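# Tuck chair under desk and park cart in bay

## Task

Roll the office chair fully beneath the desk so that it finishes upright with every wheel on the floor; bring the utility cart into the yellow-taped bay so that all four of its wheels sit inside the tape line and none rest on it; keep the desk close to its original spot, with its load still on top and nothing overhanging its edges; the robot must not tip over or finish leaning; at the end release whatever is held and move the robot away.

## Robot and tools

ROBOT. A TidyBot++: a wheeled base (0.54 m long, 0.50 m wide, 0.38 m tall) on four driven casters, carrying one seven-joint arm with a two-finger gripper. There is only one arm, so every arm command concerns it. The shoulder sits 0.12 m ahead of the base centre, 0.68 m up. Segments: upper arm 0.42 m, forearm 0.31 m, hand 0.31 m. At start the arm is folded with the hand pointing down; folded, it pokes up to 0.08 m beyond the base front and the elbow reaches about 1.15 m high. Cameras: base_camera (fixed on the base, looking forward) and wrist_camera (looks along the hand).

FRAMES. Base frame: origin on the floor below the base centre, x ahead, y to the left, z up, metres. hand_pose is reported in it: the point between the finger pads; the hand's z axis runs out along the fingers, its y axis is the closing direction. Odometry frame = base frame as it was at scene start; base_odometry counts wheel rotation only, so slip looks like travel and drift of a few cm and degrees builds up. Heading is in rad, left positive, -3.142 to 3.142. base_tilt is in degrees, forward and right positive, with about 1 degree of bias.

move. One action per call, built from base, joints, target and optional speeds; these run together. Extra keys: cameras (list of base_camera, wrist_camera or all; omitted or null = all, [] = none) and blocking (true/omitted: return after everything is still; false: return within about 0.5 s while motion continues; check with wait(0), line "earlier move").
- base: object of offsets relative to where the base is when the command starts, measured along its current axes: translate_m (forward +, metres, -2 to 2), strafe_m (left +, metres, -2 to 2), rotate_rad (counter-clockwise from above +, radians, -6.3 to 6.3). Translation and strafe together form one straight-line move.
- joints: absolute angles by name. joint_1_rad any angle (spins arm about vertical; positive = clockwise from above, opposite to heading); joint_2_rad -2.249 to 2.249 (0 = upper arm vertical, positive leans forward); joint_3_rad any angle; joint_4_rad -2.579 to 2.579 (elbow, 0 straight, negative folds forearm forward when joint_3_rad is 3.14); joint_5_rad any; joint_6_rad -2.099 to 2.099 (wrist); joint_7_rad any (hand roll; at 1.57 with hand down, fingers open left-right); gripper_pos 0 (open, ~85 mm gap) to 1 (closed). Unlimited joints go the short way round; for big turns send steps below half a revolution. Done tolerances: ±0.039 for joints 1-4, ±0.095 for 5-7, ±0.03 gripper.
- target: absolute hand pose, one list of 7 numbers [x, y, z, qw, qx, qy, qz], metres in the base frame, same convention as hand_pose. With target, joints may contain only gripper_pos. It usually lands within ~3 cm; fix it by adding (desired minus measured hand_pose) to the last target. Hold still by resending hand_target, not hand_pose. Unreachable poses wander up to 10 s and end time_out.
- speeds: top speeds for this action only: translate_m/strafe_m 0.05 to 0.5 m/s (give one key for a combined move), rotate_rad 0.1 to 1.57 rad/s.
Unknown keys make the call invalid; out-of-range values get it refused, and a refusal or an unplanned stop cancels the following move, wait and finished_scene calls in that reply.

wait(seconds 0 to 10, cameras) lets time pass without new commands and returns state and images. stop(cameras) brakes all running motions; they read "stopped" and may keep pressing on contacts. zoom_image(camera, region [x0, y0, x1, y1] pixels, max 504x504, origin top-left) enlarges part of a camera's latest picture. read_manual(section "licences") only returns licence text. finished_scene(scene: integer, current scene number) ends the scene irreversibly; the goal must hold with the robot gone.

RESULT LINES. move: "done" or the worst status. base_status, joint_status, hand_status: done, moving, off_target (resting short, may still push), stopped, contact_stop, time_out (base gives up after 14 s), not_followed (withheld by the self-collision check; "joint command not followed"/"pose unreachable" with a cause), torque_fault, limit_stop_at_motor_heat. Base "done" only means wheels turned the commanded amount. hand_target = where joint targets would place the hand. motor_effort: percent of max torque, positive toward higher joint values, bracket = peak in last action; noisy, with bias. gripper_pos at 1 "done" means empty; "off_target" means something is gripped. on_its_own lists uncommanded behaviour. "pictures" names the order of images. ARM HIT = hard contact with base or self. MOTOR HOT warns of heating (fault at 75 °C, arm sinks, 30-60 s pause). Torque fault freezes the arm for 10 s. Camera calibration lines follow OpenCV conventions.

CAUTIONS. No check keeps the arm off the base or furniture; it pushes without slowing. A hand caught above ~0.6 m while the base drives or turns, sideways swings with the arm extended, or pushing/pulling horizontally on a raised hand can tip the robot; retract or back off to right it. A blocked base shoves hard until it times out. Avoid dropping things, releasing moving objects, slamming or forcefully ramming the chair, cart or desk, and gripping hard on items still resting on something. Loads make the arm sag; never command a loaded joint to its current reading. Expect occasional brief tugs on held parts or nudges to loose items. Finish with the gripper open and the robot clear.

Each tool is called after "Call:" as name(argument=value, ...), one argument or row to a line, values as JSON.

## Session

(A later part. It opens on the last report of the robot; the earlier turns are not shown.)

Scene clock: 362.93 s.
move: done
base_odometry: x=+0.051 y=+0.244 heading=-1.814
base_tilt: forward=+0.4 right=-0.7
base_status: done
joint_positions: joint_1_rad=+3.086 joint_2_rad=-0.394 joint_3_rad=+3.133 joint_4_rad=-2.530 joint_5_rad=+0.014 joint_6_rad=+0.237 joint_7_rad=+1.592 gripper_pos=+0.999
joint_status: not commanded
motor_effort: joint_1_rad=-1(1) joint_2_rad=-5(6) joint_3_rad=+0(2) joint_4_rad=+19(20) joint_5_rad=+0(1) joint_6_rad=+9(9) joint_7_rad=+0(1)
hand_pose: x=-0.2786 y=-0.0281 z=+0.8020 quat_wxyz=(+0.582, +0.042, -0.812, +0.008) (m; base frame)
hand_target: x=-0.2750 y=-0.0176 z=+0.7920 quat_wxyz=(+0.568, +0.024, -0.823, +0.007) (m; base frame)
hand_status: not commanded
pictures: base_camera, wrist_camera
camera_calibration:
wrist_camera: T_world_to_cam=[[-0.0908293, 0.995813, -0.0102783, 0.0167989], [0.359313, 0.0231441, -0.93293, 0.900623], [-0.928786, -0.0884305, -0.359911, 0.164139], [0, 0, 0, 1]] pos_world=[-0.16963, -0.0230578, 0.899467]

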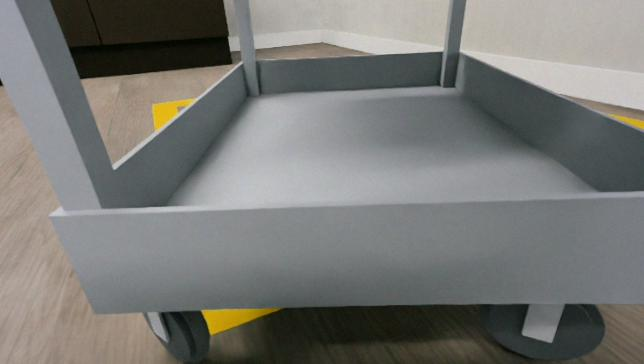

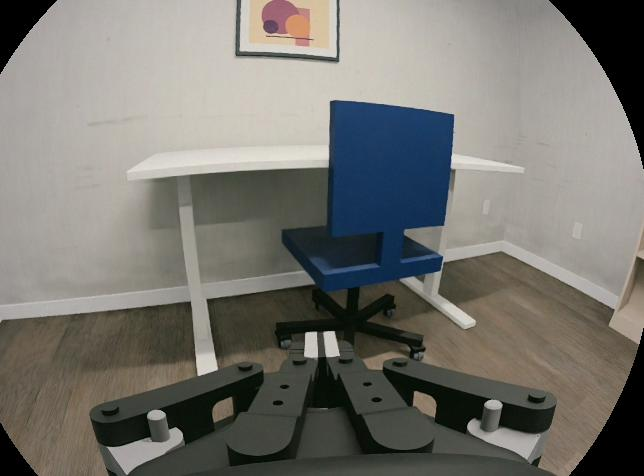

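Call:
move(
  base={"translate_m":0.55,"strafe_m":-0.02},
  speeds={"translate_m":0.12},
)

Scene clock: 371.20 s.
move: done
base_odometry: x=-0.101 y=-0.285 heading=-1.814
base_tilt: forward=+0.4 right=-0.7
base_status: done
joint_positions: joint_1_rad=+3.089 joint_2_rad=-0.388 joint_3_rad=+3.133 joint_4_rad=-2.530 joint_5_rad=+0.014 joint_6_rad=+0.236 joint_7_rad=+1.592 gripper_pos=+0.999
joint_status: not commanded
motor_effort: joint_1_rad=-1(3) joint_2_rad=-6(14) joint_3_rad=-1(2) joint_4_rad=+19(21) joint_5_rad=-1(2) joint_6_rad=+9(10) joint_7_rad=+0(1)
hand_pose: x=-0.2793 y=-0.0267 z=+0.7991 quat_wxyz=(+0.579, +0.041, -0.814, +0.007) (m; base frame)
hand_target: x=-0.2750 y=-0.0176 z=+0.7920 quat_wxyz=(+0.568, +0.024, -0.823, +0.007) (m; base frame)
hand_status: not commanded
pictures: base_camera, wrist_camera
camera_calibration:
wrist_camera: T_world_to_cam=[[-0.0872826, 0.996128, -0.0105293, 0.0165556], [0.366447, 0.0222765, -0.930172, 0.897868], [-0.926336, -0.0850463, -0.366972, 0.168928], [0, 0, 0, 1]] pos_world=[-0.171091, -0.0221262, 0.897338]

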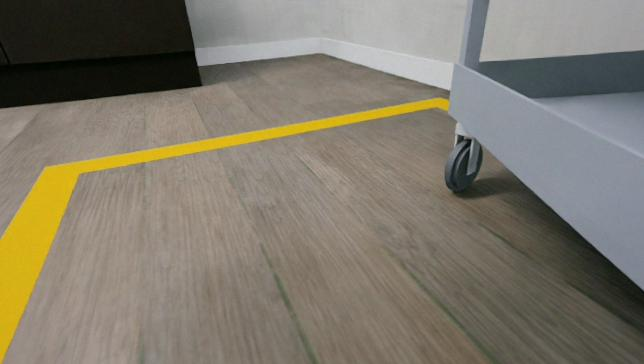

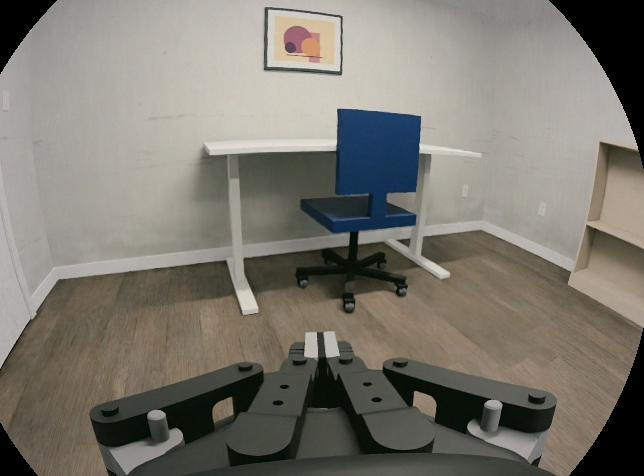

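Call:
move(
  base={"translate_m":-0.5,"strafe_m":0.1},
  joints={"joint_1_rad":0},
)

Scene clock: 377.13 s.
move: done
base_odometry: x=+0.116 y=+0.177 heading=-1.814
base_tilt: forward=+0.4 right=-0.7
base_status: done
joint_positions: joint_1_rad=+0.017 joint_2_rad=-0.390 joint_3_rad=+3.133 joint_4_rad=-2.530 joint_5_rad=+0.014 joint_6_rad=+0.236 joint_7_rad=+1.592 gripper_pos=+0.999
joint_status: all done
motor_effort: joint_1_rad=+0(2) joint_2_rad=-6(8) joint_3_rad=-1(2) joint_4_rad=+19(20) joint_5_rad=+0(1) joint_6_rad=+9(9) joint_7_rad=+0(1)
hand_pose: x=+0.5179 y=-0.0010 z=+0.7999 quat_wxyz=(+0.013, +0.814, +0.012, +0.580) (m; base frame)
hand_target: x=+0.5134 y=+0.0012 z=+0.7920 quat_wxyz=(+0.005, +0.823, +0.006, +0.568) (m; base frame)
hand_status: not commanded
pictures: base_camera, wrist_camera
camera_calibration:
wrist_camera: T_world_to_cam=[[0.0179472, -0.999784, -0.0104617, 0.00398831], [-0.36506, 0.00318851, -0.930979, 0.985442], [0.930811, 0.0205276, -0.364924, -0.0534277], [0, 0, 0, 1]] pos_world=[0.409405, 0.0019421, 0.89797]

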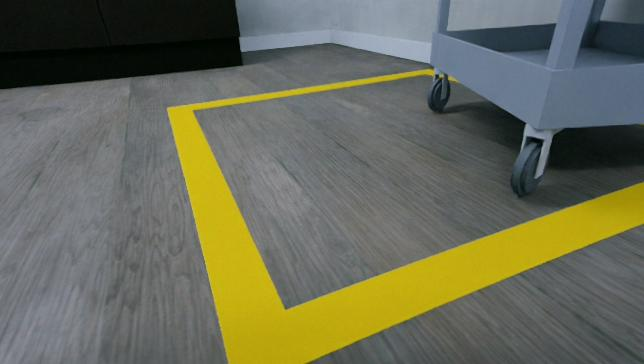

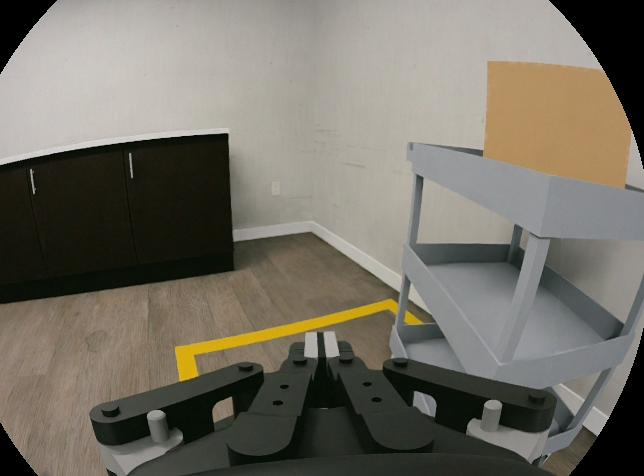

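Call:
move(
  base={"translate_m":-0.12,"strafe_m":-0.325},
  joints={"joint_1_rad":0,"joint_2_rad":0.72,"joint_4_rad":-2.5,"joint_6_rad":1.62,"gripper_pos":0},
)

Scene clock: 402.07 s.
move: done
base_odometry: x=-0.170 y=+0.372 heading=-1.814
base_tilt: forward=+0.4 right=-0.7
base_status: done
joint_positions: joint_1_rad=+0.012 joint_2_rad=+0.707 joint_3_rad=+3.134 joint_4_rad=-2.514 joint_5_rad=+0.014 joint_6_rad=+1.590 joint_7_rad=+1.592 gripper_pos=+0.000
joint_status: all done
motor_effort: joint_1_rad=+0(3) joint_2_rad=-29(31) joint_3_rad=-2(2) joint_4_rad=+4(19) joint_5_rad=+0(1) joint_6_rad=+9(10) joint_7_rad=+0(1)
hand_pose: x=+0.6780 y=+0.0023 z=+0.6696 quat_wxyz=(+0.002, +0.728, +0.008, +0.685) (m; base frame)
hand_target: x=+0.6830 y=+0.0012 z=+0.6757 quat_wxyz=(+0.006, +0.717, +0.006, +0.697) (m; base frame)
hand_status: not commanded
pictures: base_camera, wrist_camera
camera_calibration:
wrist_camera: T_world_to_cam=[[0.0336018, -0.999113, -0.0253945, 0.00242057], [-0.101385, 0.0218702, -0.994607, 0.786317], [0.99428, 0.0359952, -0.10056, -0.470162], [0, 0, 0, 1]] pos_world=[0.547111, 0.00214503, 0.734858]

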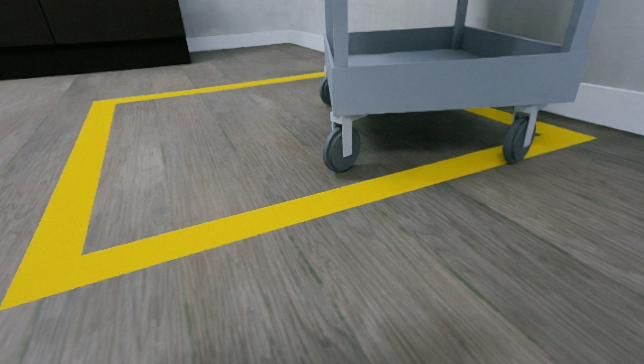

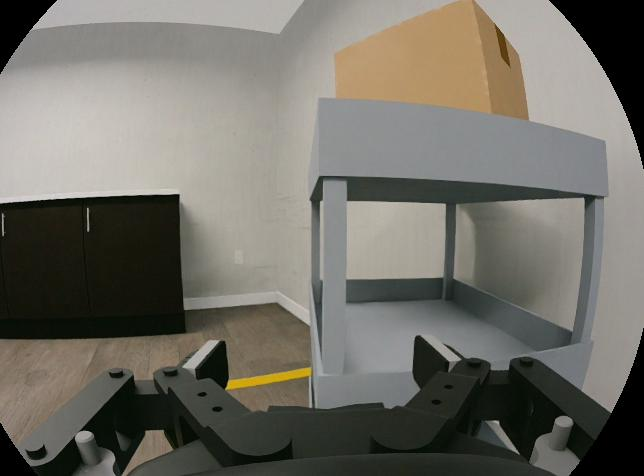

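Call:
move(
  base={"translate_m":0.2,"strafe_m":-0.017},
  speeds={"translate_m":0.15},
)

Scene clock: 408.77 s.
move: done
base_odometry: x=-0.235 y=+0.181 heading=-1.815
base_tilt: forward=+0.4 right=-0.7
base_status: done
joint_positions: joint_1_rad=+0.012 joint_2_rad=+0.709 joint_3_rad=+3.134 joint_4_rad=-2.507 joint_5_rad=+0.014 joint_6_rad=+1.593 joint_7_rad=+1.592 gripper_pos=+0.000
joint_status: not commanded
motor_effort: joint_1_rad=-1(1) joint_2_rad=-29(31) joint_3_rad=-2(2) joint_4_rad=+5(5) joint_5_rad=+0(1) joint_6_rad=+9(9) joint_7_rad=+0(1)
hand_pose: x=+0.6802 y=+0.0023 z=+0.6715 quat_wxyz=(+0.002, +0.725, +0.008, +0.688) (m; base frame)
hand_target: x=+0.6830 y=+0.0012 z=+0.6757 quat_wxyz=(+0.006, +0.717, +0.006, +0.697) (m; base frame)
hand_status: not commanded
pictures: base_camera, wrist_camera
camera_calibration:
wrist_camera: T_world_to_cam=[[0.0338696, -0.99911, -0.0251285, 0.0020719], [-0.0933171, 0.0218716, -0.995396, 0.783493], [0.99506, 0.0360586, -0.0924933, -0.478102], [0, 0, 0, 1]] pos_world=[0.548784, 0.0021735, 0.735717]

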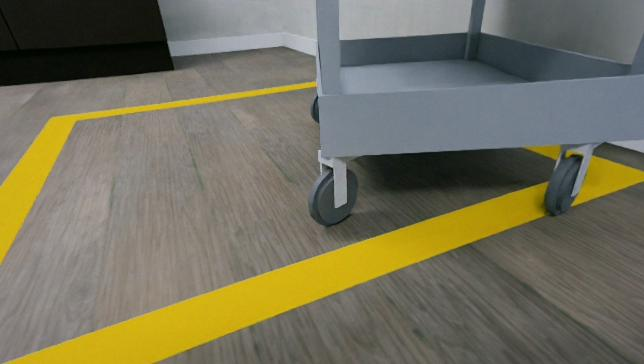

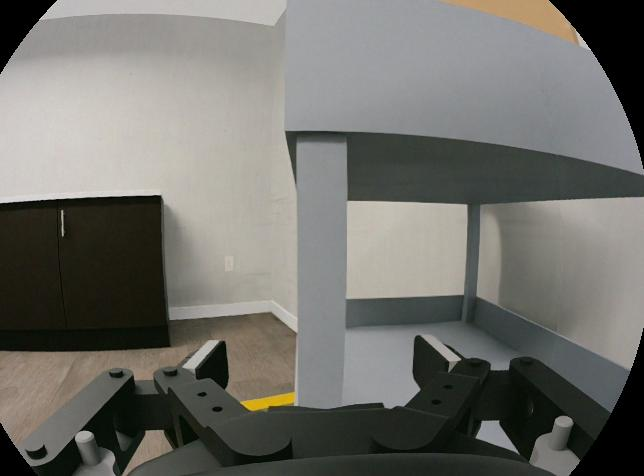

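Call:
move(
  base={"translate_m":0.095},
  speeds={"translate_m":0.1},
  cameras=[],
)

Call:
move(
  joints={"gripper_pos":0.75},
)

Scene clock: 413.43 s.
move: done
base_odometry: x=-0.258 y=+0.089 heading=-1.815
base_tilt: forward=+0.4 right=-0.7
base_status: done
joint_positions: joint_1_rad=+0.010 joint_2_rad=+0.710 joint_3_rad=+3.134 joint_4_rad=-2.518 joint_5_rad=+0.014 joint_6_rad=+1.598 joint_7_rad=+1.592 gripper_pos=+0.000
joint_status: not commanded
motor_effort: joint_1_rad=-1(2) joint_2_rad=-30(30) joint_3_rad=-2(2) joint_4_rad=+7(14) joint_5_rad=+1(2) joint_6_rad=+9(9) joint_7_rad=+0(1)
hand_pose: x=+0.6769 y=+0.0034 z=+0.6694 quat_wxyz=(+0.002, +0.728, +0.009, +0.686) (m; base frame)
hand_target: x=+0.6830 y=+0.0012 z=+0.6757 quat_wxyz=(+0.006, +0.717, +0.006, +0.697) (m; base frame)
hand_status: not commanded
pictures: none
No camera images: "cameras" was empty.

Scene clock: 414.40 s.
move: off_target
base_odometry: x=-0.258 y=+0.089 heading=-1.815
base_tilt: forward=+0.4 right=-0.8
base_status: not commanded
joint_positions: joint_1_rad=+0.009 joint_2_rad=+0.710 joint_3_rad=+3.134 joint_4_rad=-2.518 joint_5_rad=+0.014 joint_6_rad=+1.598 joint_7_rad=+1.592 gripper_pos=+0.654
joint_status: gripper_pos off_target (ended at +0.654, target +0.750)
motor_effort: joint_1_rad=-1(2) joint_2_rad=-29(30) joint_3_rad=-1(2) joint_4_rad=+7(8) joint_5_rad=+1(2) joint_6_rad=+9(10) joint_7_rad=+2(3)
hand_pose: x=+0.6769 y=+0.0039 z=+0.6694 quat_wxyz=(+0.001, +0.728, +0.009, +0.686) (m; base frame)
hand_target: x=+0.6830 y=+0.0012 z=+0.6757 quat_wxyz=(+0.006, +0.717, +0.006, +0.697) (m; base frame)
hand_status: not commanded
pictures: base_camera, wrist_camera
camera_calibration:
wrist_camera: T_world_to_cam=[[0.0364441, -0.999008, -0.0255926, 0.00225063], [-0.100212, 0.0218271, -0.994727, 0.785239], [0.994298, 0.0388166, -0.0993174, -0.469946], [0, 0, 0, 1]] pos_world=[0.545876, 0.00335063, 0.734482]

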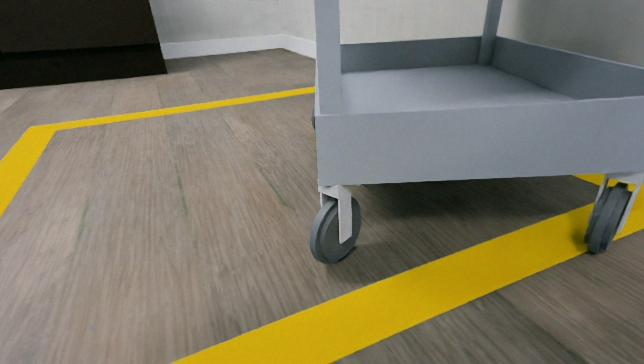

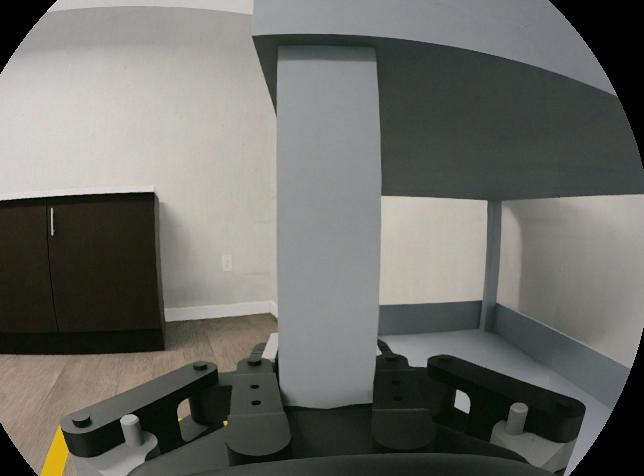

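Call:
move(
  base={"translate_m":-0.38},
  speeds={"translate_m":0.12},
)

Call:
move(
  base={"strafe_m":-0.367,"rotate_rad":0.5},
  speeds={"strafe_m":0.09,"rotate_rad":0.12},
)

Scene clock: 422.50 s.
move: done
base_odometry: x=-0.167 y=+0.458 heading=-1.815
base_tilt: forward=+0.4 right=-0.7
base_status: done
joint_positions: joint_1_rad=+0.021 joint_2_rad=+0.726 joint_3_rad=+3.136 joint_4_rad=-2.500 joint_5_rad=+0.012 joint_6_rad=+1.612 joint_7_rad=+1.582 gripper_pos=+0.671
joint_status: not commanded
motor_effort: joint_1_rad=-6(8) joint_2_rad=-29(36) joint_3_rad=-4(5) joint_4_rad=+4(6) joint_5_rad=+3(5) joint_6_rad=+8(14) joint_7_rad=+2(7)
hand_pose: x=+0.6828 y=-0.0045 z=+0.6698 quat_wxyz=(+0.004, +0.722, +0.000, +0.692) (m; base frame)
hand_target: x=+0.6830 y=+0.0012 z=+0.6757 quat_wxyz=(+0.006, +0.717, +0.006, +0.697) (m; base frame)
hand_status: not commanded
pictures: base_camera, wrist_camera
camera_calibration:
wrist_camera: T_world_to_cam=[[0.0204104, -0.99922, -0.0338089, 0.0101003], [-0.0839275, 0.0319843, -0.995958, 0.776181], [0.996263, 0.0231654, -0.0832092, -0.487719], [0, 0, 0, 1]] pos_world=[0.550833, -0.00343495, 0.732803]

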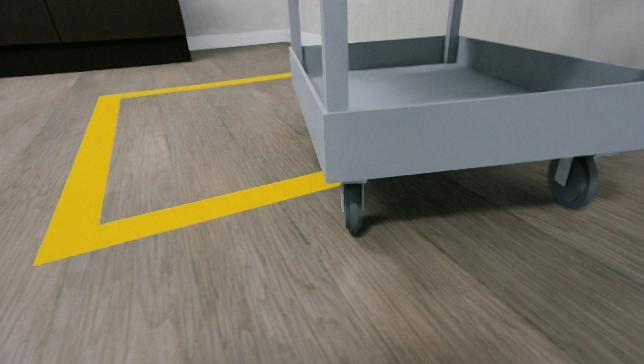

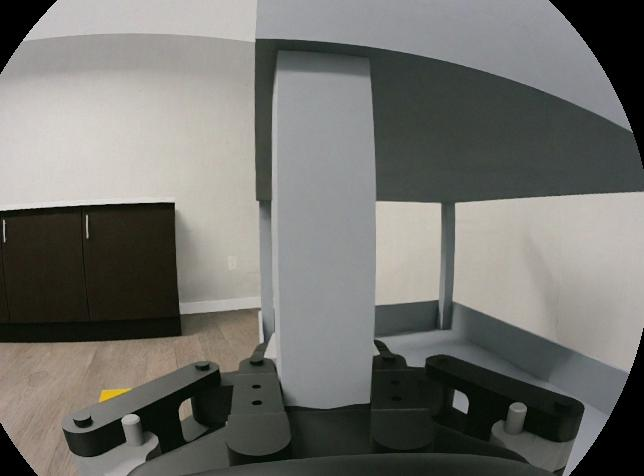

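Scene clock: 427.13 s.
move: done
base_odometry: x=-0.523 y=+0.547 heading=-1.315
base_tilt: forward=+0.4 right=-0.7
base_status: done
joint_positions: joint_1_rad=+0.010 joint_2_rad=+0.726 joint_3_rad=+3.142 joint_4_rad=-2.501 joint_5_rad=-0.014 joint_6_rad=+1.613 joint_7_rad=+1.579 gripper_pos=+0.692
joint_status: not commanded
motor_effort: joint_1_rad=-4(8) joint_2_rad=-30(34) joint_3_rad=-5(7) joint_4_rad=+6(7) joint_5_rad=+8(10) joint_6_rad=+9(12) joint_7_rad=-3(6)
hand_pose: x=+0.6824 y=-0.0086 z=+0.6701 quat_wxyz=(+0.012, +0.722, -0.005, +0.692) (m; base frame)
hand_target: x=+0.6830 y=+0.0012 z=+0.6757 quat_wxyz=(+0.006, +0.717, +0.006, +0.697) (m; base frame)
hand_status: not commanded
pictures: base_camera, wrist_camera
camera_calibration:
wrist_camera: T_world_to_cam=[[0.0015237, -0.999531, -0.0305748, 0.016699], [-0.0830405, 0.0303428, -0.996084, 0.776006], [0.996545, 0.00405668, -0.0829553, -0.487665], [0, 0, 0, 1]] pos_world=[0.550395, -0.00487675, 0.733024]

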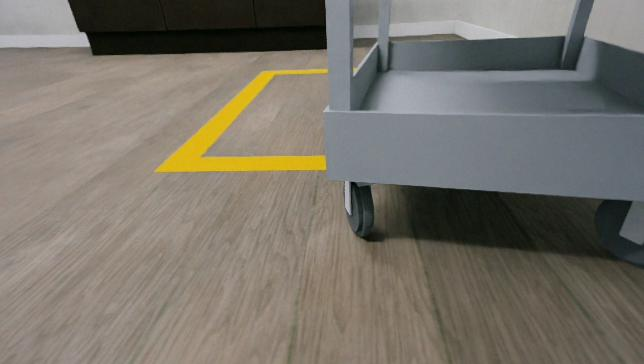

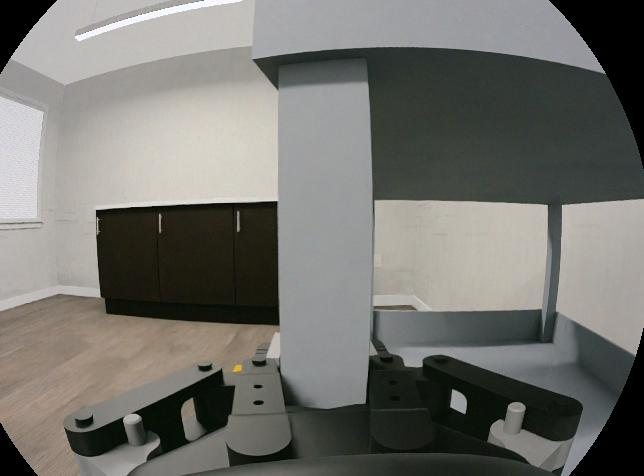

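Call:
move(
  base={"translate_m":0.52},
  speeds={"translate_m":0.12},
)

Scene clock: 436.47 s.
move: done
base_odometry: x=-0.391 y=+0.044 heading=-1.315
base_tilt: forward=+0.4 right=-0.7
base_status: done
joint_positions: joint_1_rad=+0.029 joint_2_rad=+0.730 joint_3_rad=+3.157 joint_4_rad=-2.505 joint_5_rad=-0.049 joint_6_rad=+1.626 joint_7_rad=+1.578 gripper_pos=+0.699
joint_status: not commanded
motor_effort: joint_1_rad=-3(15) joint_2_rad=-34(35) joint_3_rad=+0(9) joint_4_rad=+4(13) joint_5_rad=+1(16) joint_6_rad=+13(14) joint_7_rad=+8(8)
hand_pose: x=+0.6803 y=-0.0367 z=+0.6708 quat_wxyz=(+0.039, +0.720, -0.024, +0.693) (m; base frame)
hand_target: x=+0.6830 y=+0.0012 z=+0.6757 quat_wxyz=(+0.006, +0.717, +0.006, +0.697) (m; base frame)
hand_status: not commanded
pictures: base_camera, wrist_camera
camera_calibration:
wrist_camera: T_world_to_cam=[[-0.0633143, -0.997835, -0.017788, 0.0242902], [-0.076121, 0.0226003, -0.996842, 0.772961], [0.995086, -0.0617604, -0.0773871, -0.490529], [0, 0, 0, 1]] pos_world=[0.548496, -0.0235268, 0.732992]

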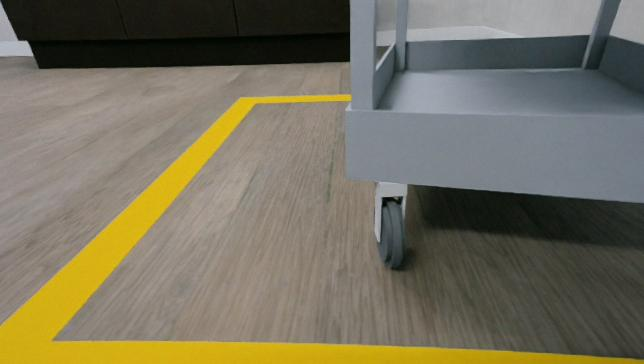

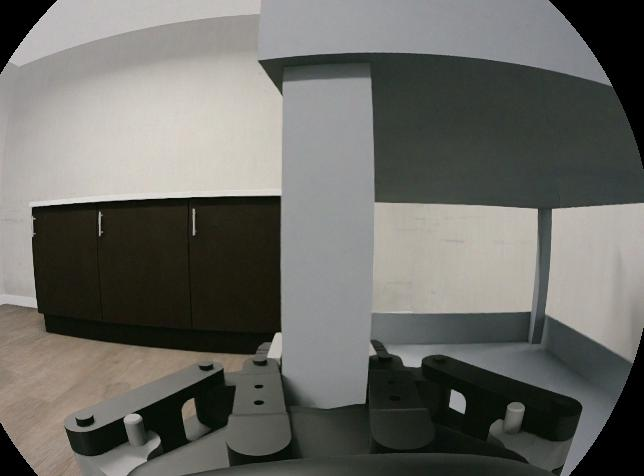

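Call:
wait(
  seconds=0.5,
  cameras=[],
)

Call:
move(
  joints={"gripper_pos":0},
  cameras=[],
)

Call:
move(
  base={"translate_m":-0.5},
  speeds={"translate_m":0.3},
)

Scene clock: 440.57 s.
base_odometry: x=-0.391 y=+0.044 heading=-1.315
base_tilt: forward=+0.4 right=-0.7
base_status: done
joint_positions: joint_1_rad=+0.029 joint_2_rad=+0.730 joint_3_rad=+3.157 joint_4_rad=-2.505 joint_5_rad=-0.049 joint_6_rad=+1.626 joint_7_rad=+1.578 gripper_pos=+0.699
joint_status: not commanded
motor_effort: joint_1_rad=-3(15) joint_2_rad=-34(35) joint_3_rad=+0(9) joint_4_rad=+4(13) joint_5_rad=+1(16) joint_6_rad=+13(14) joint_7_rad=+7(8)
hand_pose: x=+0.6803 y=-0.0367 z=+0.6708 quat_wxyz=(+0.039, +0.720, -0.024, +0.693) (m; base frame)
hand_target: x=+0.6830 y=+0.0012 z=+0.6757 quat_wxyz=(+0.006, +0.717, +0.006, +0.697) (m; base frame)
hand_status: not commanded
wait: 0.50 s; at rest from the start
pictures: none
No camera images: "cameras" was empty.

Scene clock: 441.53 s.
move: done
base_odometry: x=-0.391 y=+0.044 heading=-1.315
base_tilt: forward=+0.4 right=-0.8
base_status: not commanded
joint_positions: joint_1_rad=+0.013 joint_2_rad=+0.728 joint_3_rad=+3.157 joint_4_rad=-2.505 joint_5_rad=-0.045 joint_6_rad=+1.627 joint_7_rad=+1.592 gripper_pos=+0.000
joint_status: all done
motor_effort: joint_1_rad=-1(4) joint_2_rad=-30(34) joint_3_rad=-1(2) joint_4_rad=+3(4) joint_5_rad=+0(1) joint_6_rad=+9(13) joint_7_rad=+0(7)
hand_pose: x=+0.6809 y=-0.0267 z=+0.6720 quat_wxyz=(+0.037, +0.719, -0.013, +0.694) (m; base frame)
hand_target: x=+0.6830 y=+0.0012 z=+0.6757 quat_wxyz=(+0.006, +0.717, +0.006, +0.697) (m; base frame)
hand_status: not commanded
pictures: none
No camera images: "cameras" was empty.

Scene clock: 444.20 s.
move: done
base_odometry: x=-0.518 y=+0.527 heading=-1.315
base_tilt: forward=+0.4 right=-0.7
base_status: done
joint_positions: joint_1_rad=+0.011 joint_2_rad=+0.728 joint_3_rad=+3.157 joint_4_rad=-2.502 joint_5_rad=-0.044 joint_6_rad=+1.627 joint_7_rad=+1.592 gripper_pos=+0.000
joint_status: not commanded
motor_effort: joint_1_rad=+0(2) joint_2_rad=-30(31) joint_3_rad=-1(2) joint_4_rad=+4(6) joint_5_rad=+0(1) joint_6_rad=+9(9) joint_7_rad=+0(1)
hand_pose: x=+0.6819 y=-0.0248 z=+0.6728 quat_wxyz=(+0.035, +0.718, -0.011, +0.695) (m; base frame)
hand_target: x=+0.6830 y=+0.0012 z=+0.6757 quat_wxyz=(+0.006, +0.717, +0.006, +0.697) (m; base frame)
hand_status: not commanded
pictures: base_camera, wrist_camera
camera_calibration:
wrist_camera: T_world_to_cam=[[-0.0393435, -0.999212, -0.00523855, 0.0114579], [-0.0721938, 0.00807142, -0.997358, 0.772108], [0.996614, -0.0388613, -0.0724544, -0.495059], [0, 0, 0, 1]] pos_world=[0.549575, -0.0140217, 0.734259]

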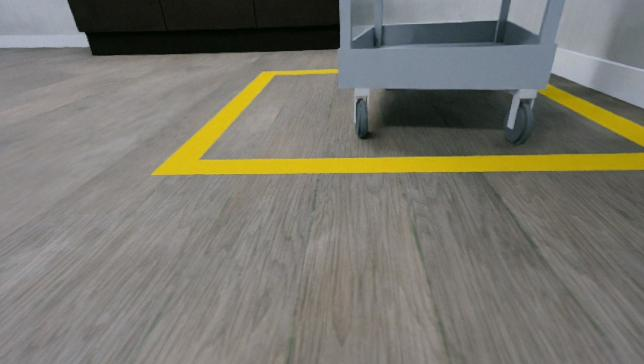

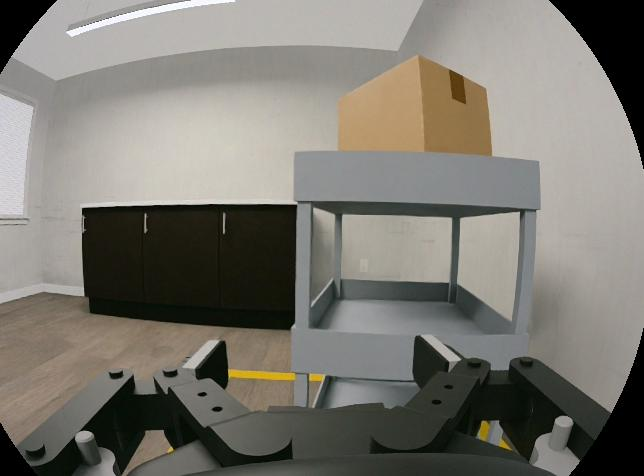

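Call:
move(
  joints={"joint_2_rad":-0.397,"joint_4_rad":-2.53,"joint_6_rad":0.2},
  base={"rotate_rad":1.75},
)

Scene clock: 456.70 s.
move: done
base_odometry: x=-0.518 y=+0.527 heading=+0.434
base_tilt: forward=+0.4 right=-0.7
base_status: done
joint_positions: joint_1_rad=+0.001 joint_2_rad=-0.379 joint_3_rad=+3.151 joint_4_rad=-2.522 joint_5_rad=-0.040 joint_6_rad=+0.244 joint_7_rad=+1.592 gripper_pos=+0.000
joint_status: all done
motor_effort: joint_1_rad=-1(4) joint_2_rad=-6(31) joint_3_rad=-1(3) joint_4_rad=+19(20) joint_5_rad=+0(1) joint_6_rad=+9(10) joint_7_rad=+0(1)
hand_pose: x=+0.5224 y=-0.0064 z=+0.8026 quat_wxyz=(+0.000, +0.813, -0.016, +0.582) (m; base frame)
hand_target: x=+0.5134 y=+0.0012 z=+0.7920 quat_wxyz=(+0.005, +0.823, +0.006, +0.568) (m; base frame)
hand_status: not commanded
pictures: base_camera, wrist_camera
camera_calibration:
wrist_camera: T_world_to_cam=[[-0.0125832, -0.997911, -0.0633691, 0.0569788], [-0.358437, 0.0636641, -0.931381, 0.986835], [0.933469, 0.0109941, -0.358489, -0.0631347], [0, 0, 0, 1]] pos_world=[0.41337, -0.00527212, 0.900097]

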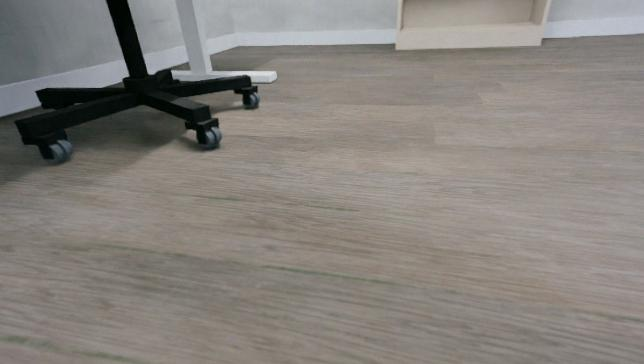

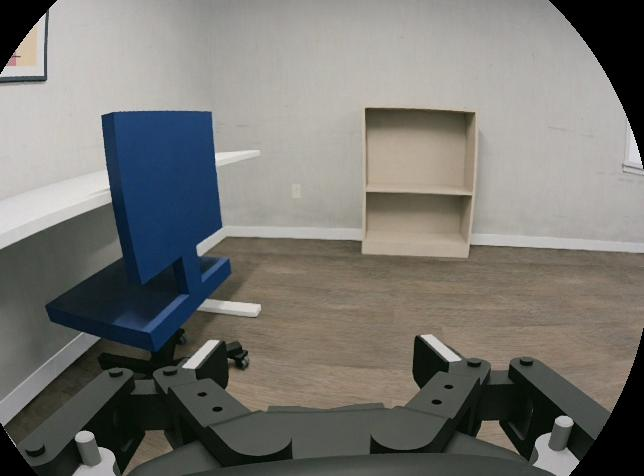

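Call:
move(
  base={"translate_m":0.6,"strafe_m":-0.85},
  cameras=[],
)

Call:
move(
  base={"translate_m":1.02,"rotate_rad":1.711},
  joints={"gripper_pos":1},
)

Scene clock: 475.33 s.
move: done
base_odometry: x=+0.384 y=+0.009 heading=+0.435
base_tilt: forward=+0.4 right=-0.7
base_status: done
joint_positions: joint_1_rad=+0.001 joint_2_rad=-0.384 joint_3_rad=+3.151 joint_4_rad=-2.524 joint_5_rad=-0.040 joint_6_rad=+0.241 joint_7_rad=+1.592 gripper_pos=+0.000
joint_status: not commanded
motor_effort: joint_1_rad=-1(1) joint_2_rad=-6(8) joint_3_rad=+0(2) joint_4_rad=+19(20) joint_5_rad=+0(1) joint_6_rad=+8(9) joint_7_rad=+0(0)
hand_pose: x=+0.5208 y=-0.0063 z=+0.8022 quat_wxyz=(+0.000, +0.813, -0.016, +0.582) (m; base frame)
hand_target: x=+0.5134 y=+0.0012 z=+0.7920 quat_wxyz=(+0.005, +0.823, +0.006, +0.568) (m; base frame)
hand_status: not commanded
pictures: none
No camera images: "cameras" was empty.

Scene clock: 479.03 s.
move: done
base_odometry: x=+1.309 y=+0.438 heading=+2.146
base_tilt: forward=+0.4 right=-0.7
base_status: done
joint_positions: joint_1_rad=+0.001 joint_2_rad=-0.388 joint_3_rad=+3.151 joint_4_rad=-2.525 joint_5_rad=-0.040 joint_6_rad=+0.240 joint_7_rad=+1.592 gripper_pos=+0.999
joint_status: all done
motor_effort: joint_1_rad=-1(2) joint_2_rad=-5(7) joint_3_rad=-1(2) joint_4_rad=+19(20) joint_5_rad=+0(1) joint_6_rad=+9(9) joint_7_rad=+0(1)
hand_pose: x=+0.5200 y=-0.0063 z=+0.8027 quat_wxyz=(+0.000, +0.813, -0.016, +0.583) (m; base frame)
hand_target: x=+0.5134 y=+0.0012 z=+0.7920 quat_wxyz=(+0.005, +0.823, +0.006, +0.568) (m; base frame)
hand_status: not commanded
pictures: base_camera, wrist_camera
camera_calibration:
wrist_camera: T_world_to_cam=[[-0.0123487, -0.997904, -0.0635279, 0.0570517], [-0.357953, 0.0637341, -0.931562, 0.985928], [0.933658, 0.0112364, -0.357989, -0.0613165], [0, 0, 0, 1]] pos_world=[0.410869, -0.00521612, 0.900127]

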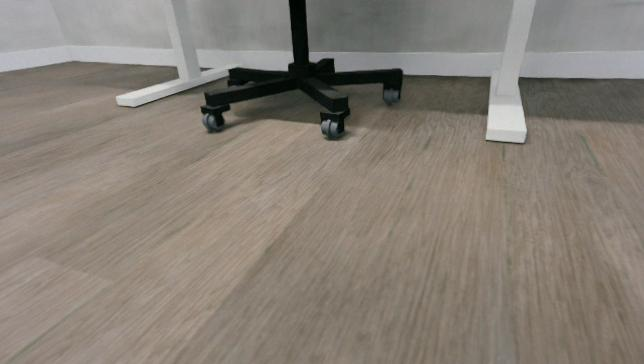

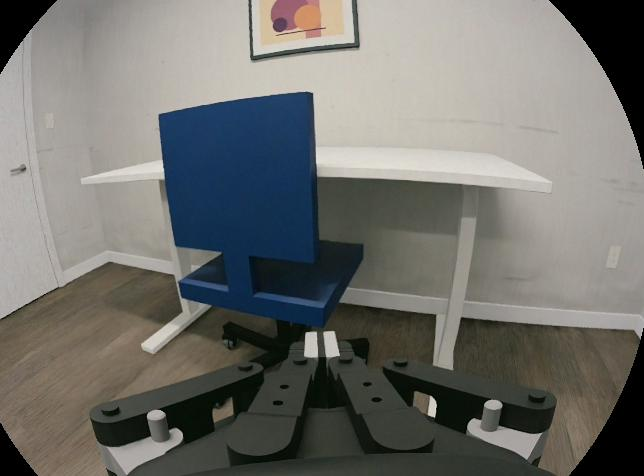

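Call:
move(
  joints={"joint_2_rad":0.5,"joint_4_rad":-2.5,"joint_6_rad":1.4},
  base={"strafe_m":0.03},
  cameras=[],
)

Call:
move(
  base={"translate_m":0.45},
  speeds={"translate_m":0.08},
)

Scene clock: 486.23 s.
move: done
base_odometry: x=+1.284 y=+0.422 heading=+2.146
base_tilt: forward=+0.4 right=-0.8
base_status: done
joint_positions: joint_1_rad=+0.001 joint_2_rad=+0.487 joint_3_rad=+3.150 joint_4_rad=-2.515 joint_5_rad=-0.040 joint_6_rad=+1.370 joint_7_rad=+1.592 gripper_pos=+0.999
joint_status: all done
motor_effort: joint_1_rad=-1(1) joint_2_rad=-27(28) joint_3_rad=-1(2) joint_4_rad=+8(20) joint_5_rad=+0(1) joint_6_rad=+9(11) joint_7_rad=+0(1)
hand_pose: x=+0.6702 y=-0.0157 z=+0.7235 quat_wxyz=(+0.023, +0.728, -0.011, +0.685) (m; base frame)
hand_target: x=+0.6763 y=+0.0012 z=+0.7308 quat_wxyz=(+0.006, +0.717, +0.006, +0.697) (m; base frame)
hand_status: not commanded
pictures: none
No camera images: "cameras" was empty.

Scene clock: 492.40 s.
move: done
base_odometry: x=+1.040 y=+0.800 heading=+2.146
base_tilt: forward=+0.4 right=-0.7
base_status: done
joint_positions: joint_1_rad=-0.003 joint_2_rad=+0.491 joint_3_rad=+3.147 joint_4_rad=-2.525 joint_5_rad=-0.032 joint_6_rad=+1.378 joint_7_rad=+1.592 gripper_pos=+0.999
joint_status: not commanded
motor_effort: joint_1_rad=+1(3) joint_2_rad=-25(28) joint_3_rad=+1(3) joint_4_rad=+12(20) joint_5_rad=-2(3) joint_6_rad=+9(10) joint_7_rad=+0(1)
hand_pose: x=+0.6672 y=-0.0096 z=+0.7198 quat_wxyz=(+0.018, +0.731, -0.005, +0.682) (m; base frame)
hand_target: x=+0.6763 y=+0.0012 z=+0.7308 quat_wxyz=(+0.006, +0.717, +0.006, +0.697) (m; base frame)
hand_status: not commanded
pictures: base_camera, wrist_camera
camera_calibration:
wrist_camera: T_world_to_cam=[[-0.00854871, -0.999737, -0.0212643, 0.017296], [-0.108016, 0.0220639, -0.993904, 0.839365], [0.994112, -0.0061997, -0.108177, -0.448726], [0, 0, 0, 1]] pos_world=[0.536897, -0.00401014, 0.786074]

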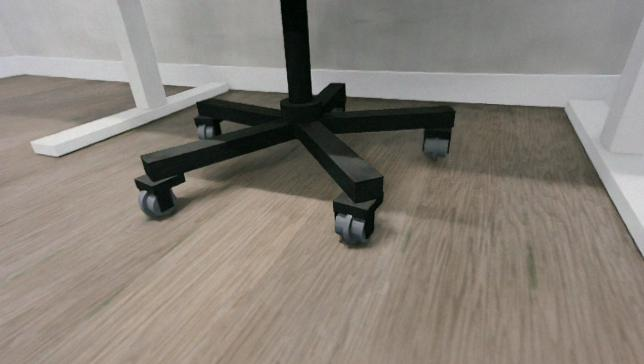

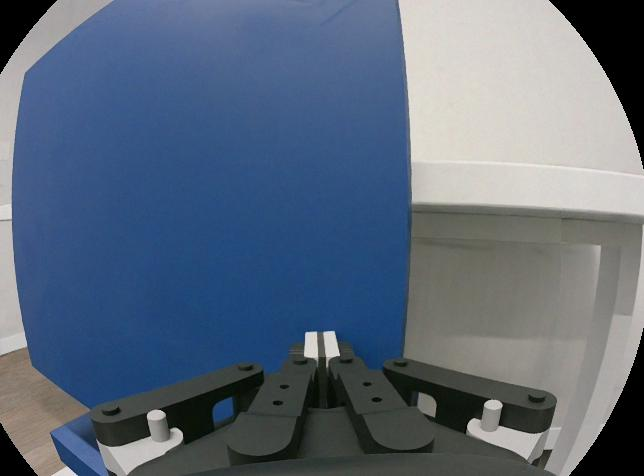

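Call:
move(
  base={"translate_m":0.08},
  speeds={"translate_m":0.05},
)

Scene clock: 496.07 s.
move: done
base_odometry: x=+0.997 y=+0.866 heading=+2.146
base_tilt: forward=+0.4 right=-0.7
base_status: done
joint_positions: joint_1_rad=-0.062 joint_2_rad=+0.491 joint_3_rad=+3.098 joint_4_rad=-2.644 joint_5_rad=+0.045 joint_6_rad=+1.383 joint_7_rad=+1.592 gripper_pos=+0.999
joint_status: not commanded
motor_effort: joint_1_rad=+12(14) joint_2_rad=-22(26) joint_3_rad=+9(11) joint_4_rad=+31(34) joint_5_rad=-13(15) joint_6_rad=+13(15) joint_7_rad=+0(0)
hand_pose: x=+0.6210 y=+0.0660 z=+0.6833 quat_wxyz=(-0.048, +0.765, +0.058, +0.639) (m; base frame)
hand_target: x=+0.6763 y=+0.0012 z=+0.7308 quat_wxyz=(+0.006, +0.717, +0.006, +0.697) (m; base frame)
hand_status: not commanded
pictures: base_camera, wrist_camera
camera_calibration:
wrist_camera: T_world_to_cam=[[0.168478, -0.984779, -0.0427315, -0.00452239], [-0.221527, 0.00441402, -0.975144, 0.855255], [0.96049, 0.173757, -0.217412, -0.322596], [0, 0, 0, 1]] pos_world=[0.500074, 0.0478246, 0.763667]

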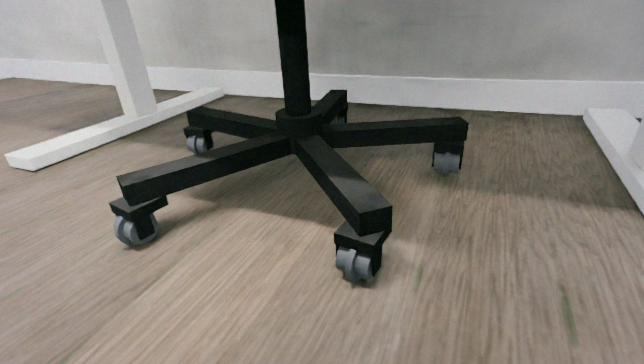

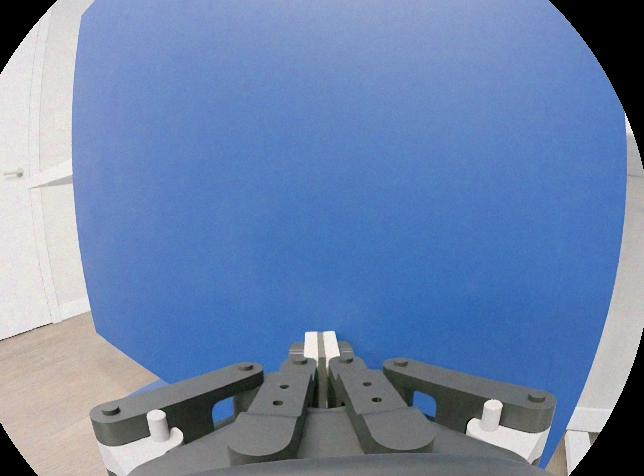

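Call:
move(
  base={"translate_m":-0.45,"strafe_m":-0.3},
  cameras=[],
)

Call:
move(
  base={"rotate_rad":0.4},
)

Scene clock: 504.30 s.
move: done
base_odometry: x=+1.493 y=+0.652 heading=+2.146
base_tilt: forward=+0.4 right=-0.7
base_status: done
joint_positions: joint_1_rad=-0.004 joint_2_rad=+0.512 joint_3_rad=+3.129 joint_4_rad=-2.499 joint_5_rad=+0.020 joint_6_rad=+1.398 joint_7_rad=+1.592 gripper_pos=+0.999
joint_status: not commanded
motor_effort: joint_1_rad=+0(14) joint_2_rad=-27(30) joint_3_rad=-2(11) joint_4_rad=+8(30) joint_5_rad=+0(14) joint_6_rad=+9(17) joint_7_rad=+0(1)
hand_pose: x=+0.6766 y=+0.0152 z=+0.7236 quat_wxyz=(-0.006, +0.722, +0.019, +0.692) (m; base frame)
hand_target: x=+0.6763 y=+0.0012 z=+0.7308 quat_wxyz=(+0.006, +0.717, +0.006, +0.697) (m; base frame)
hand_status: not commanded
pictures: none
No camera images: "cameras" was empty.

Scene clock: 505.67 s.
move: done
base_odometry: x=+1.493 y=+0.652 heading=+2.546
base_tilt: forward=+0.4 right=-0.8
base_status: done
joint_positions: joint_1_rad=-0.008 joint_2_rad=+0.512 joint_3_rad=+3.130 joint_4_rad=-2.499 joint_5_rad=+0.020 joint_6_rad=+1.398 joint_7_rad=+1.592 gripper_pos=+0.999
joint_status: not commanded
motor_effort: joint_1_rad=+0(3) joint_2_rad=-27(28) joint_3_rad=-1(3) joint_4_rad=+8(8) joint_5_rad=+0(2) joint_6_rad=+9(9) joint_7_rad=+0(0)
hand_pose: x=+0.6765 y=+0.0173 z=+0.7236 quat_wxyz=(-0.007, +0.722, +0.020, +0.692) (m; base frame)
hand_target: x=+0.6763 y=+0.0012 z=+0.7308 quat_wxyz=(+0.006, +0.717, +0.006, +0.697) (m; base frame)
hand_status: not commanded
pictures: base_camera, wrist_camera
camera_calibration:
wrist_camera: T_world_to_cam=[[0.0638552, -0.997702, -0.0226393, -0.00369262], [-0.0846822, 0.0171867, -0.99626, 0.829546], [0.99436, 0.0655335, -0.0833902, -0.476775], [0, 0, 0, 1]] pos_world=[0.54457, 0.0133035, 0.786601]

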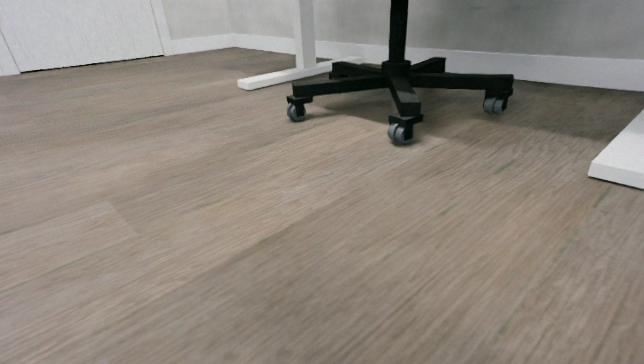

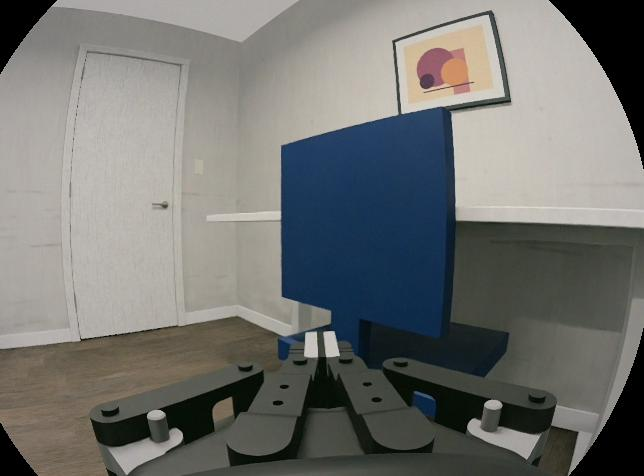

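Call:
move(
  base={"rotate_rad":-0.35},
  cameras=[],
)

Call:
move(
  base={"strafe_m":0.13,"translate_m":0.3},
  speeds={"translate_m":0.15},
  cameras=[],
)

Call:
move(
  base={"translate_m":0.18},
  speeds={"translate_m":0.05},
)

Scene clock: 511.93 s.
move: done
base_odometry: x=+1.493 y=+0.652 heading=+2.197
base_tilt: forward=+0.4 right=-0.7
base_status: done
joint_positions: joint_1_rad=+0.004 joint_2_rad=+0.512 joint_3_rad=+3.133 joint_4_rad=-2.499 joint_5_rad=+0.020 joint_6_rad=+1.398 joint_7_rad=+1.592 gripper_pos=+0.999
joint_status: not commanded
motor_effort: joint_1_rad=-1(4) joint_2_rad=-27(29) joint_3_rad=-1(3) joint_4_rad=+7(8) joint_5_rad=+0(1) joint_6_rad=+9(10) joint_7_rad=+0(1)
hand_pose: x=+0.6768 y=+0.0095 z=+0.7236 quat_wxyz=(-0.002, +0.722, +0.015, +0.692) (m; base frame)
hand_target: x=+0.6763 y=+0.0012 z=+0.7308 quat_wxyz=(+0.006, +0.717, +0.006, +0.697) (m; base frame)
hand_status: not commanded
pictures: none
No camera images: "cameras" was empty.

Scene clock: 514.73 s.
move: done
base_odometry: x=+1.212 y=+0.819 heading=+2.197
base_tilt: forward=+0.5 right=-0.8
base_status: done
joint_positions: joint_1_rad=+0.004 joint_2_rad=+0.512 joint_3_rad=+3.133 joint_4_rad=-2.500 joint_5_rad=+0.020 joint_6_rad=+1.398 joint_7_rad=+1.592 gripper_pos=+0.999
joint_status: not commanded
motor_effort: joint_1_rad=-1(2) joint_2_rad=-27(29) joint_3_rad=-1(2) joint_4_rad=+7(9) joint_5_rad=+0(1) joint_6_rad=+9(9) joint_7_rad=+0(1)
hand_pose: x=+0.6767 y=+0.0095 z=+0.7237 quat_wxyz=(-0.002, +0.722, +0.015, +0.692) (m; base frame)
hand_target: x=+0.6763 y=+0.0012 z=+0.7308 quat_wxyz=(+0.006, +0.717, +0.006, +0.697) (m; base frame)
hand_status: not commanded
pictures: none
No camera images: "cameras" was empty.

Scene clock: 518.80 s.
move: done
base_odometry: x=+1.106 y=+0.965 heading=+2.197
base_tilt: forward=+0.4 right=-0.7
base_status: done
joint_positions: joint_1_rad=+0.036 joint_2_rad=+0.510 joint_3_rad=+3.156 joint_4_rad=-2.522 joint_5_rad=+0.004 joint_6_rad=+1.398 joint_7_rad=+1.592 gripper_pos=+0.999
joint_status: not commanded
motor_effort: joint_1_rad=-7(10) joint_2_rad=-27(28) joint_3_rad=-6(9) joint_4_rad=+11(14) joint_5_rad=+5(7) joint_6_rad=+10(10) joint_7_rad=+0(1)
hand_pose: x=+0.6690 y=-0.0236 z=+0.7165 quat_wxyz=(+0.025, +0.729, -0.006, +0.684) (m; base frame)
hand_target: x=+0.6763 y=+0.0012 z=+0.7308 quat_wxyz=(+0.006, +0.717, +0.006, +0.697) (m; base frame)
hand_status: not commanded
pictures: base_camera, wrist_camera
camera_calibration:
wrist_camera: T_world_to_cam=[[-0.0180692, -0.99976, -0.0123707, 0.00328223], [-0.104417, 0.014192, -0.994432, 0.834372], [0.994369, -0.0166769, -0.104649, -0.453868], [0, 0, 0, 1]] pos_world=[0.538494, -0.0161291, 0.782271]

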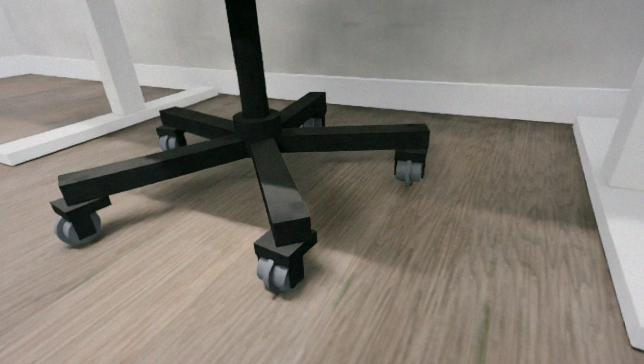

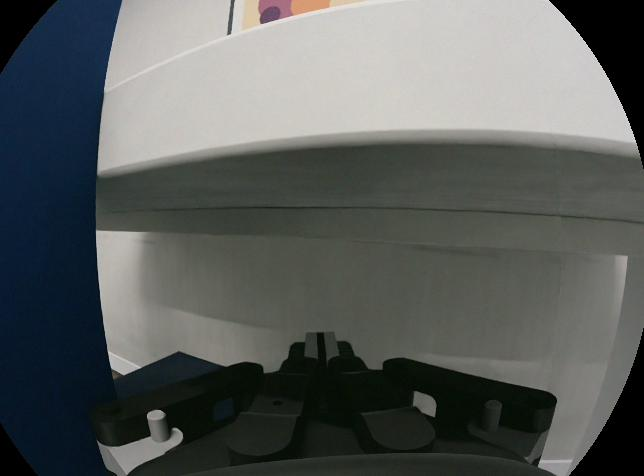

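Call:
move(
  base={"translate_m":-0.25},
  cameras=[],
)

Call:
move(
  base={"strafe_m":0.2,"rotate_rad":-0.05},
  cameras=["wrist_camera"],
)

Call:
move(
  base={"translate_m":0.23},
  speeds={"translate_m":0.06},
)

Scene clock: 523.90 s.
move: done
base_odometry: x=+1.253 y=+0.762 heading=+2.197
base_tilt: forward=+0.4 right=-0.7
base_status: done
joint_positions: joint_1_rad=+0.007 joint_2_rad=+0.507 joint_3_rad=+3.154 joint_4_rad=-2.505 joint_5_rad=+0.004 joint_6_rad=+1.398 joint_7_rad=+1.592 gripper_pos=+0.999
joint_status: not commanded
motor_effort: joint_1_rad=+0(8) joint_2_rad=-27(29) joint_3_rad=-1(7) joint_4_rad=+7(10) joint_5_rad=+0(5) joint_6_rad=+9(10) joint_7_rad=+0(1)
hand_pose: x=+0.6750 y=-0.0068 z=+0.7244 quat_wxyz=(+0.014, +0.722, +0.005, +0.691) (m; base frame)
hand_target: x=+0.6763 y=+0.0012 z=+0.7308 quat_wxyz=(+0.006, +0.717, +0.006, +0.697) (m; base frame)
hand_status: not commanded
pictures: none
No camera images: "cameras" was empty.

Scene clock: 525.43 s.
move: done
base_odometry: x=+1.091 y=+0.644 heading=+2.147
base_tilt: forward=+0.4 right=-0.7
base_status: done
joint_positions: joint_1_rad=-0.001 joint_2_rad=+0.507 joint_3_rad=+3.153 joint_4_rad=-2.505 joint_5_rad=+0.004 joint_6_rad=+1.398 joint_7_rad=+1.592 gripper_pos=+0.999
joint_status: not commanded
motor_effort: joint_1_rad=-1(4) joint_2_rad=-26(28) joint_3_rad=-1(3) joint_4_rad=+7(8) joint_5_rad=+0(2) joint_6_rad=+9(9) joint_7_rad=+0(1)
hand_pose: x=+0.6750 y=-0.0023 z=+0.7244 quat_wxyz=(+0.011, +0.722, +0.008, +0.692) (m; base frame)
hand_target: x=+0.6763 y=+0.0012 z=+0.7308 quat_wxyz=(+0.006, +0.717, +0.006, +0.697) (m; base frame)
hand_status: not commanded
pictures: wrist_camera
camera_calibration:
wrist_camera: T_world_to_cam=[[0.0210853, -0.99969, -0.0132771, -0.00100503], [-0.084328, 0.0114544, -0.996372, 0.83037], [0.996215, 0.0221284, -0.0840603, -0.474801], [0, 0, 0, 1]] pos_world=[0.543048, -0.0000094962, 0.787433]

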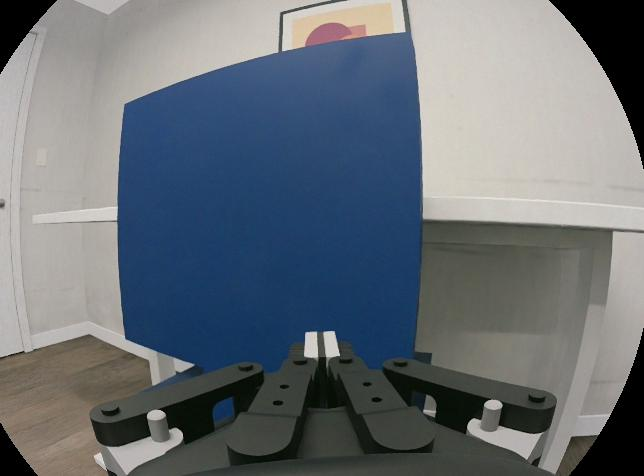

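Scene clock: 529.80 s.
move: done
base_odometry: x=+0.966 y=+0.837 heading=+2.147
base_tilt: forward=+0.4 right=-0.8
base_status: done
joint_positions: joint_1_rad=-0.040 joint_2_rad=+0.503 joint_3_rad=+3.118 joint_4_rad=-2.595 joint_5_rad=+0.018 joint_6_rad=+1.397 joint_7_rad=+1.592 gripper_pos=+0.999
joint_status: not commanded
motor_effort: joint_1_rad=+8(10) joint_2_rad=-24(28) joint_3_rad=+6(8) joint_4_rad=+23(26) joint_5_rad=-8(10) joint_6_rad=+11(13) joint_7_rad=+0(1)
hand_pose: x=+0.6426 y=+0.0385 z=+0.6962 quat_wxyz=(-0.023, +0.751, +0.034, +0.659) (m; base frame)
hand_target: x=+0.6763 y=+0.0012 z=+0.7308 quat_wxyz=(+0.006, +0.717, +0.006, +0.697) (m; base frame)
hand_status: not commanded
pictures: base_camera, wrist_camera
camera_calibration:
wrist_camera: T_world_to_cam=[[0.102602, -0.994207, -0.0320086, 0.000495334], [-0.171921, 0.0139704, -0.985012, 0.847373], [0.979753, 0.106567, -0.169492, -0.378902], [0, 0, 0, 1]] pos_world=[0.516861, 0.0290327, 0.770467]

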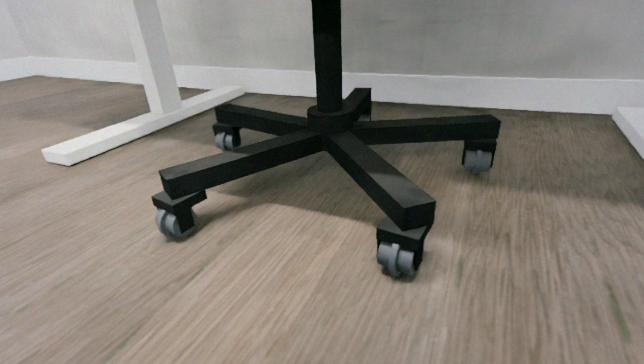

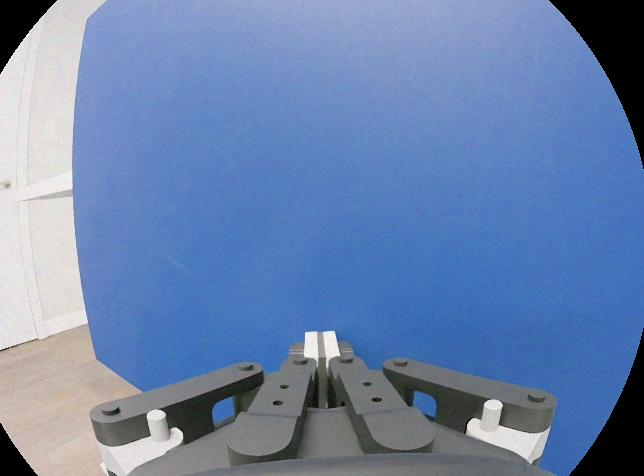

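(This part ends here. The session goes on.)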